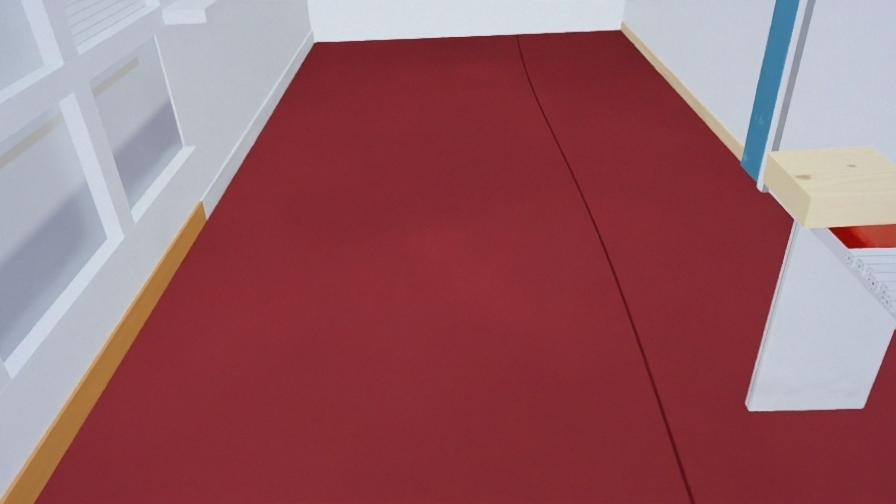

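Emit:
{"method": "move", "body": {
  "base": {"x_m_s":0.3,"for_s":4.6},
  "cameras": []
}}

Emit:
{"method": "move", "body": {
  "base": {"turn_rad_s":-0.5,"for_s":3.1416},
  "joints": {"head_tilt_rad":0.7},
  "cameras": ["head_camera"]
}}

Scene clock: 66.67 s.
Joint torques (N m): left_arm=[-1.38 -0.86 0.85 -0.67 -0.16 -0.72 -0.12] | right_arm=[-3.07 -0.51 -0.63 -1.33 -0.1 -0.58 -0.06]
External joint torques (N m): left_arm=[0 -1.01 0.84 -0.11 -0.16 -0.29 -0.11] | right_arm=[0.52 0.61 -0.59 0.3 -0.16 0.02 -0.08]
Motor temperatures (°C): left_arm=[31 28 32 36 34 33 37] | right_arm=[34 30 32 30 35 36 34]
Wrist force (N): left_arm=[0.4 0.3 -7.8] | right_arm=[-2.6 1.2 -4.5]
Wrist torque (N m): left_arm=[-0.20 0.18 0.11] | right_arm=[-0.11 -0.09 -0.09]
Wrist force, peak (N): left_arm=[-0.4 1.4 -8.5] | right_arm=[-3.6 0.9 -5.4]
move: done
base_odometry: x=+0.105 y=+1.380 heading=+1.567
lidar_m: 4.21 1.70 1.21 1.18 1.23 1.64 2.60 1.13 1.13 0.78 1.39 1.91
base_status: done (sent for 4.6 of 4.6 s)
joint_positions: torso_squat_rad=+0.400 torso_shift_rad=+0.000 torso_pitch_rad=+0.000 torso_yaw_rad=+0.000 left_shoulder_pitch_rad=+0.037 left_shoulder_roll_rad=+0.004 left_shoulder_yaw_rad=-0.043 left_elbow_rad=-0.196 left_forearm_roll_rad=-0.014 left_wrist_pitch_rad=+0.002 left_hand_roll_rad=+0.027 left_gripper_m=+0.099 right_shoulder_pitch_rad=-0.040 right_shoulder_roll_rad=-0.021 right_shoulder_yaw_rad=-0.018 right_elbow_rad=-0.235 right_forearm_roll_rad=+0.049 right_wrist_pitch_rad=-0.014 right_hand_roll_rad=+0.035 right_gripper_m=+0.099 head_pan_rad=+0.000 head_tilt_rad=+0.600
joint_status: not commanded
wheel_motors_off: 0
motor_effort: left_wheel=+16(47) right_wheel=-15(49)
chest: x=-0.2279 y=+0.0001 z=+1.2347 quat_wxyz=(+1.000, +0.000, +0.000, +0.000) (m; base frame)
left_hand: x=-0.1597 y=+0.2200 z=+0.5525 quat_wxyz=(+0.997, +0.000, -0.079, -0.009) (m; base frame)
right_hand: x=-0.0823 y=-0.2360 z=+0.5642 quat_wxyz=(+0.989, -0.016, -0.142, +0.041) (m; base frame)
pictures: none
No camera images: "cameras" was empty.

Scene clock: 71.13 s.
Joint torques (N m): left_arm=[-1.31 -0.72 0.7 -0.48 -0.08 -0.71 0.06] | right_arm=[-3.37 -0.71 -0.4 -1.34 -0.08 -0.61 0.06]
External joint torques (N m): left_arm=[0.07 -0.87 0.69 0.08 -0.08 -0.29 0.06] | right_arm=[0.23 0.41 -0.35 0.29 -0.14 -0.01 0.05]
Motor temperatures (°C): left_arm=[31 28 32 36 34 33 37] | right_arm=[34 30 32 30 35 36 34]
Wrist force (N): left_arm=[0.3 1.3 -8.0] | right_arm=[-2.4 0.9 -4.6]
Wrist torque (N m): left_arm=[-0.34 0.21 0.11] | right_arm=[-0.08 -0.06 -0.08]
Wrist force, peak (N): left_arm=[-0.2 1.2 -8.5] | right_arm=[-3.0 1.6 -5.2]
move: done
base_odometry: x=+0.105 y=+1.380 heading=+0.001
lidar_m: 0.78 1.40 1.86 4.25 1.73 1.25 1.14 1.19 1.59 4.07 1.15 1.11
base_status: done (sent for 3.13 of 3.13 s)
joint_positions: torso_squat_rad=+0.400 torso_shift_rad=+0.000 torso_pitch_rad=+0.000 torso_yaw_rad=+0.000 left_shoulder_pitch_rad=+0.037 left_shoulder_roll_rad=+0.004 left_shoulder_yaw_rad=-0.043 left_elbow_rad=-0.196 left_forearm_roll_rad=-0.014 left_wrist_pitch_rad=+0.002 left_hand_roll_rad=+0.027 left_gripper_m=+0.099 right_shoulder_pitch_rad=-0.040 right_shoulder_roll_rad=-0.021 right_shoulder_yaw_rad=-0.018 right_elbow_rad=-0.235 right_forearm_roll_rad=+0.049 right_wrist_pitch_rad=-0.014 right_hand_roll_rad=+0.035 right_gripper_m=+0.099 head_pan_rad=+0.000 head_tilt_rad=+0.700
joint_status: all done
wheel_motors_off: 0
motor_effort: left_wheel=+22(44) right_wheel=+4(50)
chest: x=-0.2280 y=+0.0001 z=+1.2347 quat_wxyz=(+1.000, +0.000, +0.000, +0.000) (m; base frame)
left_hand: x=-0.1597 y=+0.2200 z=+0.5525 quat_wxyz=(+0.997, +0.000, -0.079, -0.009) (m; base frame)
right_hand: x=-0.0823 y=-0.2360 z=+0.5642 quat_wxyz=(+0.989, -0.016, -0.142, +0.041) (m; base frame)
pictures: head_camera
camera_calibration:
head_camera: T_world_to_cam=[[-0.00129284, -0.999503, -0.0314974, 0.0440728], [-0.599557, 0.0259831, -0.79991, 1.07581], [0.800331, 0.0178503, -0.599293, 0.969788], [0, 0, 0, 1]] pos_world=[-0.131087, -0.00121293, 1.44312]

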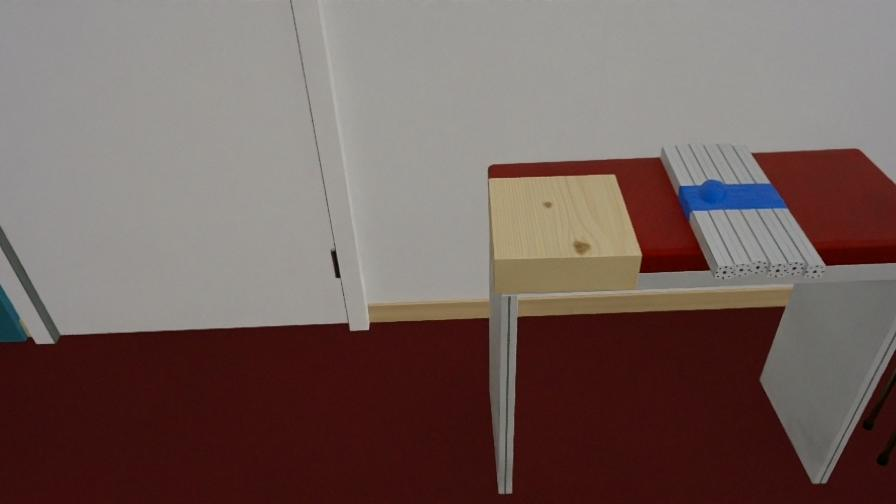

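Emit:
{"method": "move", "body": {
  "joints": {"torso_squat_rad":0.8,"torso_pitch_rad":0.5,"head_tilt_rad":0.4,"right_shoulder_roll_rad":-0.2,"right_elbow_rad":-1.5},
  "cameras": []
}}

Emit:
{"method": "move", "body": {
  "target": {"side":"right","x":0.38,"y":-0.165,"z":0.79,"quat_wxyz":[0.7071,0,-0.7071,0]}
}}

Scene clock: 78.67 s.
Joint torques (N m): left_arm=[10.85 -0.56 0.94 4.79 -0.15 0.37 0.07] | right_arm=[-0.52 -4.5 -2.45 -8.6 -0.03 -1.61 0.09]
External joint torques (N m): left_arm=[-1.08 -0.86 0.9 0.1 -0.14 -0.19 0.05] | right_arm=[0.32 -0.45 -0.16 -0.56 -0.22 0.04 0.05]
Motor temperatures (°C): left_arm=[31 28 32 36 34 32 37] | right_arm=[34 30 32 30 35 36 34]
Wrist force (N): left_arm=[3.0 1.7 -7.3] | right_arm=[-6.1 2.0 -2.4]
Wrist torque (N m): left_arm=[-0.31 0.30 0.06] | right_arm=[-0.19 -0.32 -0.13]
Wrist force, peak (N): left_arm=[2.7 1.7 -8.3] | right_arm=[-6.7 3.1 -2.4]
move: done
base_odometry: x=+0.105 y=+1.380 heading=+0.001
lidar_m: 0.77 1.38 1.88 4.25 1.73 1.25 1.14 1.18 1.59 4.06 1.15 1.12
base_status: not commanded
joint_positions: torso_squat_rad=+0.800 torso_shift_rad=+0.000 torso_pitch_rad=+0.500 torso_yaw_rad=+0.000 left_shoulder_pitch_rad=+0.037 left_shoulder_roll_rad=+0.004 left_shoulder_yaw_rad=-0.043 left_elbow_rad=-0.196 left_forearm_roll_rad=-0.014 left_wrist_pitch_rad=+0.002 left_hand_roll_rad=+0.027 left_gripper_m=+0.099 right_shoulder_pitch_rad=-0.040 right_shoulder_roll_rad=-0.200 right_shoulder_yaw_rad=-0.018 right_elbow_rad=-1.500 right_forearm_roll_rad=+0.049 right_wrist_pitch_rad=-0.014 right_hand_roll_rad=+0.035 right_gripper_m=+0.099 head_pan_rad=+0.000 head_tilt_rad=+0.400
joint_status: all done
wheel_motors_off: 0
motor_effort: left_wheel=+20(24) right_wheel=+3(8)
chest: x=-0.0796 y=+0.0001 z=+1.0397 quat_wxyz=(+0.969, +0.000, +0.247, +0.000) (m; base frame)
left_hand: x=-0.3469 y=+0.2200 z=+0.4084 quat_wxyz=(+0.985, -0.003, +0.170, -0.008) (m; base frame)
right_hand: x=+0.2728 y=-0.2891 z=+0.5850 quat_wxyz=(+0.856, -0.078, -0.498, +0.118) (m; base frame)
pictures: none
No camera images: "cameras" was empty.

Scene clock: 80.20 s.
Joint torques (N m): left_arm=[10.95 -0.46 0.66 4.73 -0.04 0.41 0.07] | right_arm=[-5.17 2.01 -0.02 -10.47 0.7 -1 -0.23]
External joint torques (N m): left_arm=[-0.97 -0.76 0.62 0.04 -0.03 -0.16 0.05] | right_arm=[0.38 0.96 -0.54 -0.46 0.2 -0.07 -0.28]
Motor temperatures (°C): left_arm=[31 28 32 36 34 32 37] | right_arm=[34 30 32 30 35 36 34]
Wrist force (N): left_arm=[3.3 0.9 -7.0] | right_arm=[-7.4 0.6 0.8]
Wrist torque (N m): left_arm=[-0.23 0.34 0.08] | right_arm=[-0.13 -0.43 -0.11]
Wrist force, peak (N): left_arm=[3.8 1.2 -8.1] | right_arm=[-8.8 0.6 -1.5]
move: done
base_odometry: x=+0.105 y=+1.380 heading=+0.001
lidar_m: 0.78 1.39 1.86 4.25 1.72 1.24 1.15 1.19 1.59 4.07 1.14 1.11
base_status: not commanded
joint_positions: torso_squat_rad=+0.800 torso_shift_rad=+0.000 torso_pitch_rad=+0.500 torso_yaw_rad=+0.000 left_shoulder_pitch_rad=+0.037 left_shoulder_roll_rad=+0.004 left_shoulder_yaw_rad=-0.043 left_elbow_rad=-0.196 left_forearm_roll_rad=-0.014 left_wrist_pitch_rad=+0.002 left_hand_roll_rad=+0.027 left_gripper_m=+0.099 right_shoulder_pitch_rad=-0.192 right_shoulder_roll_rad=+0.000 right_shoulder_yaw_rad=+0.116 right_elbow_rad=-1.805 right_forearm_roll_rad=-1.010 right_wrist_pitch_rad=-0.191 right_hand_roll_rad=+1.066 right_gripper_m=+0.099 head_pan_rad=+0.000 head_tilt_rad=+0.400
joint_status: all done
wheel_motors_off: 0
motor_effort: left_wheel=+20(22) right_wheel=+1(8)
chest: x=-0.0796 y=+0.0001 z=+1.0397 quat_wxyz=(+0.969, +0.000, +0.247, +0.000) (m; base frame)
left_hand: x=-0.3469 y=+0.2200 z=+0.4084 quat_wxyz=(+0.985, -0.003, +0.170, -0.008) (m; base frame)
right_hand: x=+0.3800 y=-0.1650 z=+0.7898 quat_wxyz=(+0.703, +0.003, -0.711, +0.003) (m; base frame)
right_hand_status: reached (checked arc, planned for 1.0 s): 0 mm and 0.8 deg off.
pictures: head_camera, left_wrist_camera, right_wrist_camera
camera_calibration:
head_camera: T_world_to_cam=[[-0.00754352, -0.999503, -0.0306011, 0.0362658], [-0.746526, 0.0259894, -0.664849, 0.879188], [0.665314, 0.0178292, -0.746351, 0.820623], [0, 0, 0, 1]] pos_world=[0.110639, -0.00123291, 1.19811]
left_wrist_camera: T_world_to_cam=[[0.939279, 0.0094931, -0.343023, 0.463259], [0.166146, -0.887218, 0.430394, 0.106106], [-0.300251, -0.461252, -0.834923, 0.410767], [0, 0, 0, 1]] pos_world=[-0.329425, 0.279208, 0.4562]
right_wrist_camera: T_world_to_cam=[[0.0381631, -0.0280768, -0.998877, 0.768567], [-0.512934, 0.857315, -0.0436949, 0.397982], [0.857579, 0.514026, 0.0183162, -0.183319], [0, 0, 0, 1]] pos_world=[0.332019, -0.225387, 0.788451]

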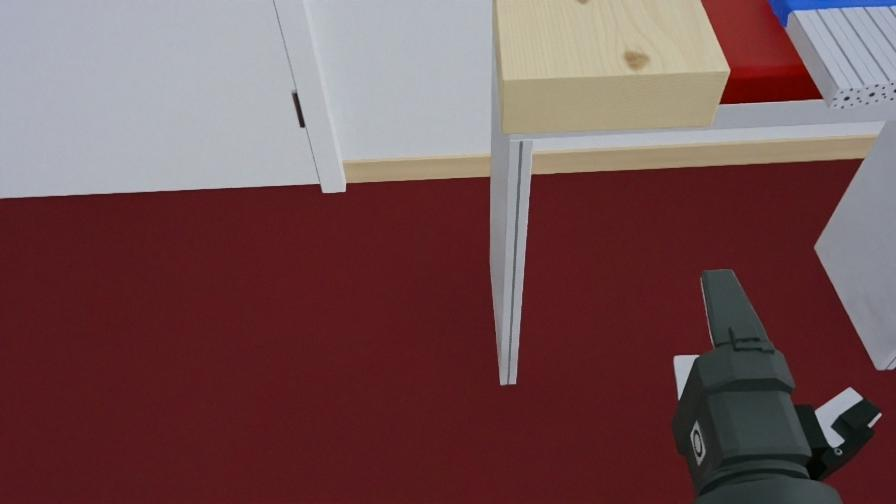

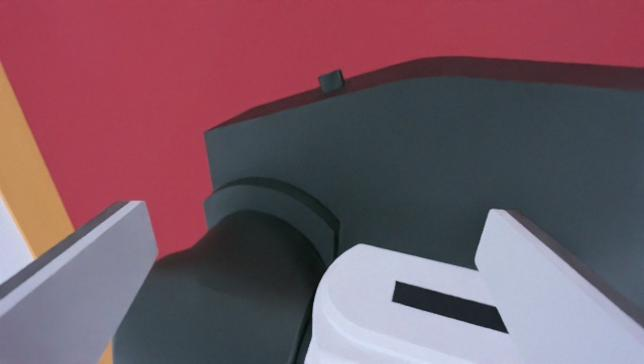

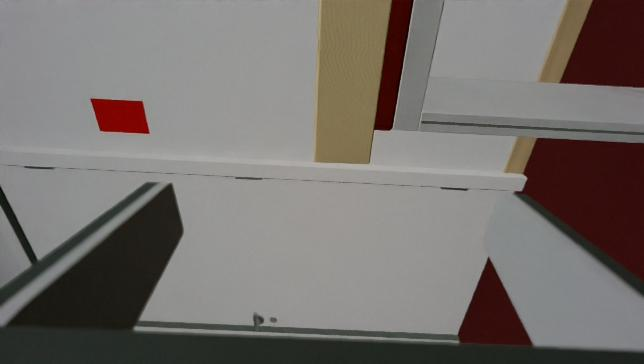

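Emit:
{"method": "move", "body": {
  "base": {"x_m_s":0.15,"for_s":1.0},
  "cameras": []
}}

Emit:
{"method": "move", "body": {
  "target": {"side":"right","x":0.45,"y":-0.166,"z":0.774,"quat_wxyz":[0.7071,0,-0.7071,0]},
  "cameras": ["head_camera","right_wrist_camera"]
}}

Scene clock: 86.73 s.
Joint torques (N m): left_arm=[11.26 -0.53 1.01 4.72 -0.09 0.56 -0.02] | right_arm=[-5.22 2.03 0.3 -10.63 0.69 -0.92 -0.34]
External joint torques (N m): left_arm=[-0.67 -0.83 0.97 0.03 -0.08 -0.01 -0.04] | right_arm=[0.32 0.98 -0.21 -0.62 0.19 0.01 -0.39]
Motor temperatures (°C): left_arm=[31 28 32 36 34 32 37] | right_arm=[34 30 32 30 35 36 34]
Wrist force (N): left_arm=[3.3 1.1 -7.6] | right_arm=[-7.4 1.1 0.8]
Wrist torque (N m): left_arm=[-0.23 0.32 0.04] | right_arm=[-0.20 -0.45 -0.11]
Wrist force, peak (N): left_arm=[3.6 1.8 -8.1] | right_arm=[-8.2 0.8 1.3]
move: done
base_odometry: x=+0.255 y=+1.380 heading=+0.001
lidar_m: 0.63 1.23 1.69 4.26 1.95 1.39 1.29 1.35 1.81 2.08 1.02 1.10
base_status: done (sent for 1 of 1 s)
joint_positions: torso_squat_rad=+0.800 torso_shift_rad=+0.000 torso_pitch_rad=+0.500 torso_yaw_rad=+0.000 left_shoulder_pitch_rad=+0.037 left_shoulder_roll_rad=+0.004 left_shoulder_yaw_rad=-0.043 left_elbow_rad=-0.196 left_forearm_roll_rad=-0.014 left_wrist_pitch_rad=+0.002 left_hand_roll_rad=+0.027 left_gripper_m=+0.099 right_shoulder_pitch_rad=-0.192 right_shoulder_roll_rad=+0.000 right_shoulder_yaw_rad=+0.116 right_elbow_rad=-1.805 right_forearm_roll_rad=-1.010 right_wrist_pitch_rad=-0.191 right_hand_roll_rad=+1.066 right_gripper_m=+0.099 head_pan_rad=+0.000 head_tilt_rad=+0.400
joint_status: not commanded
wheel_motors_off: 0
motor_effort: left_wheel=-6(49) right_wheel=+8(37)
chest: x=-0.0796 y=+0.0001 z=+1.0397 quat_wxyz=(+0.969, +0.000, +0.247, +0.000) (m; base frame)
left_hand: x=-0.3468 y=+0.2200 z=+0.4084 quat_wxyz=(+0.985, -0.003, +0.170, -0.008) (m; base frame)
right_hand: x=+0.3800 y=-0.1650 z=+0.7897 quat_wxyz=(+0.703, +0.003, -0.711, +0.003) (m; base frame)
pictures: none
No camera images: "cameras" was empty.

Scene clock: 87.67 s.
Joint torques (N m): left_arm=[11.15 -0.33 0.82 4.61 -0.1 0.37 -0.01] | right_arm=[-10.19 -0.59 -1.14 -10.31 0.37 -0.99 -0.26]
External joint torques (N m): left_arm=[-0.78 -0.64 0.79 -0.09 -0.09 -0.2 -0.03] | right_arm=[-0.27 -0.43 -1.23 -0.36 -0.18 -0.04 -0.31]
Motor temperatures (°C): left_arm=[31 28 32 36 34 32 37] | right_arm=[34 30 32 30 35 36 34]
Wrist force (N): left_arm=[3.0 0.5 -7.2] | right_arm=[-7.0 0.8 1.5]
Wrist torque (N m): left_arm=[-0.19 0.27 0.10] | right_arm=[-0.17 -0.42 -0.11]
Wrist force, peak (N): left_arm=[3.1 1.5 -8.1] | right_arm=[-8.6 0.5 1.3]
move: done
base_odometry: x=+0.255 y=+1.380 heading=+0.001
lidar_m: 0.62 1.24 1.68 4.24 1.96 1.40 1.29 1.34 1.80 2.06 1.03 1.11
base_status: not commanded
joint_positions: torso_squat_rad=+0.800 torso_shift_rad=+0.000 torso_pitch_rad=+0.500 torso_yaw_rad=+0.000 left_shoulder_pitch_rad=+0.037 left_shoulder_roll_rad=+0.004 left_shoulder_yaw_rad=-0.043 left_elbow_rad=-0.196 left_forearm_roll_rad=-0.014 left_wrist_pitch_rad=+0.002 left_hand_roll_rad=+0.027 left_gripper_m=+0.099 right_shoulder_pitch_rad=-0.465 right_shoulder_roll_rad=-0.034 right_shoulder_yaw_rad=+0.036 right_elbow_rad=-1.521 right_forearm_roll_rad=-1.056 right_wrist_pitch_rad=-0.219 right_hand_roll_rad=+1.057 right_gripper_m=+0.099 head_pan_rad=+0.000 head_tilt_rad=+0.400
joint_status: all done
wheel_motors_off: 0
motor_effort: left_wheel=-8(8) right_wheel=+6(11)
chest: x=-0.0796 y=+0.0001 z=+1.0397 quat_wxyz=(+0.969, +0.000, +0.247, +0.000) (m; base frame)
left_hand: x=-0.3469 y=+0.2200 z=+0.4084 quat_wxyz=(+0.985, -0.003, +0.170, -0.008) (m; base frame)
right_hand: x=+0.4499 y=-0.1659 z=+0.7741 quat_wxyz=(+0.707, +0.000, -0.707, +0.000) (m; base frame)
right_hand_status: reached (checked arc, planned for 0.6 s): 0 mm and 0.1 deg off.
pictures: head_camera, right_wrist_camera
camera_calibration:
head_camera: T_world_to_cam=[[-0.00753277, -0.999503, -0.0306176, 0.0362795], [-0.746562, 0.0259914, -0.664808, 0.879157], [0.665274, 0.01785, -0.746386, 0.820636], [0, 0, 0, 1]] pos_world=[0.11067, -0.00123747, 1.19809]
right_wrist_camera: T_world_to_cam=[[0.0251782, -0.0291177, -0.999259, 0.756129], [-0.506609, 0.861344, -0.0378639, 0.427238], [0.861808, 0.507187, 0.00693579, -0.236747], [0, 0, 0, 1]] pos_world=[0.401435, -0.225907, 0.773388]

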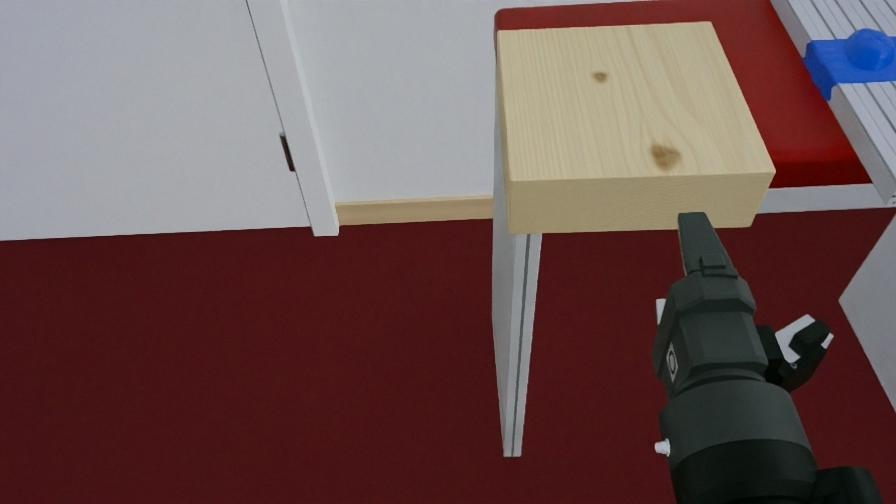

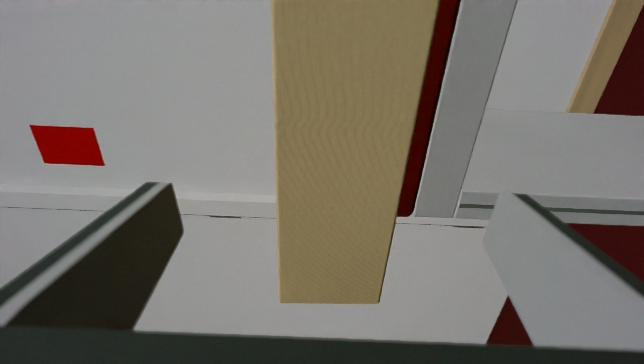

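Emit:
{"method": "move", "body": {
  "target": {"side":"right","x":0.51,"y":-0.166,"z":0.767,"quat_wxyz":[0.7071,0,-0.7071,0]},
  "cameras": ["head_camera","right_wrist_camera"]
}}

Scene clock: 91.73 s.
Joint torques (N m): left_arm=[10.82 -0.57 0.71 4.52 -0.13 0.48 -0.01] | right_arm=[-13.68 -2.23 -0.53 -9.94 0.64 -1.21 0]
External joint torques (N m): left_arm=[-1.11 -0.87 0.67 -0.17 -0.12 -0.08 -0.03] | right_arm=[0.15 -0.01 0.25 -0.24 -0.01 -0.06 -0.05]
Motor temperatures (°C): left_arm=[31 28 32 36 34 32 37] | right_arm=[34 30 32 30 35 36 34]
Wrist force (N): left_arm=[2.8 1.5 -7.3] | right_arm=[-7.2 0.8 0.9]
Wrist torque (N m): left_arm=[-0.31 0.32 0.04] | right_arm=[-0.10 -0.43 -0.13]
Wrist force, peak (N): left_arm=[3.0 1.3 -8.4] | right_arm=[-8.4 -0.2 1.0]
move: done
base_odometry: x=+0.255 y=+1.380 heading=+0.001
lidar_m: 0.62 1.23 1.69 4.24 1.98 1.40 1.30 1.34 1.79 2.07 1.01 1.10
base_status: not commanded
joint_positions: torso_squat_rad=+0.800 torso_shift_rad=+0.000 torso_pitch_rad=+0.500 torso_yaw_rad=+0.000 left_shoulder_pitch_rad=+0.037 left_shoulder_roll_rad=+0.004 left_shoulder_yaw_rad=-0.043 left_elbow_rad=-0.196 left_forearm_roll_rad=-0.014 left_wrist_pitch_rad=+0.002 left_hand_roll_rad=+0.027 left_gripper_m=+0.099 right_shoulder_pitch_rad=-0.708 right_shoulder_roll_rad=-0.120 right_shoulder_yaw_rad=+0.045 right_elbow_rad=-1.220 right_forearm_roll_rad=-1.045 right_wrist_pitch_rad=-0.300 right_hand_roll_rad=+0.934 right_gripper_m=+0.099 head_pan_rad=+0.000 head_tilt_rad=+0.400
joint_status: all done
wheel_motors_off: 0
motor_effort: left_wheel=-8(9) right_wheel=+5(11)
chest: x=-0.0796 y=+0.0001 z=+1.0397 quat_wxyz=(+0.969, +0.000, +0.247, +0.000) (m; base frame)
left_hand: x=-0.3469 y=+0.2200 z=+0.4084 quat_wxyz=(+0.985, -0.003, +0.170, -0.008) (m; base frame)
right_hand: x=+0.5098 y=-0.1664 z=+0.7672 quat_wxyz=(+0.708, -0.001, -0.706, +0.000) (m; base frame)
right_hand_status: reached (checked arc, planned for 0.6 s): 0 mm and 0.2 deg off.
pictures: head_camera, right_wrist_camera
camera_calibration:
head_camera: T_world_to_cam=[[-0.00754772, -0.999503, -0.0306092, 0.0362696], [-0.746549, 0.0259973, -0.664823, 0.879164], [0.665288, 0.0178333, -0.746374, 0.820634], [0, 0, 0, 1]] pos_world=[0.110655, -0.00123898, 1.1981]
right_wrist_camera: T_world_to_cam=[[0.0226166, -0.0298334, -0.999299, 0.7489], [-0.5059, 0.861791, -0.0371779, 0.456899], [0.862296, 0.506386, 0.00439803, -0.286533], [0, 0, 0, 1]] pos_world=[0.461284, -0.226313, 0.766622]

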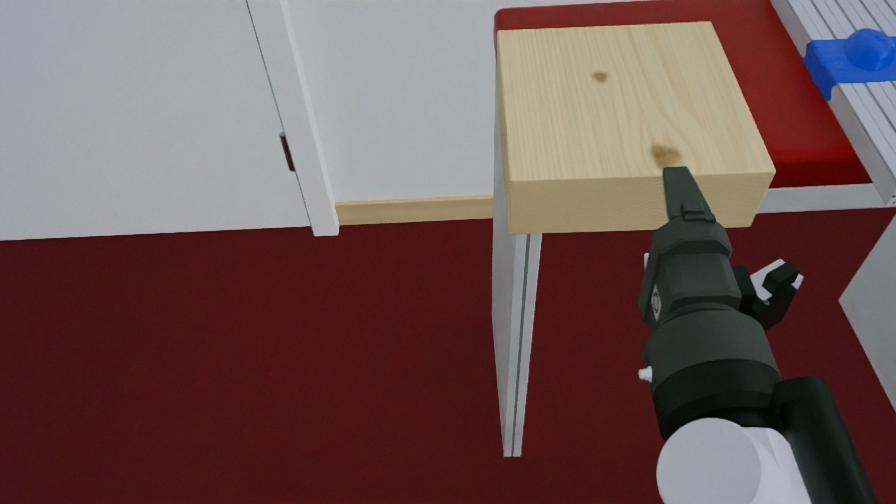

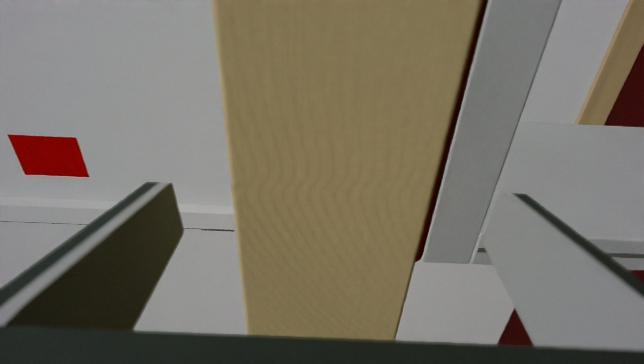

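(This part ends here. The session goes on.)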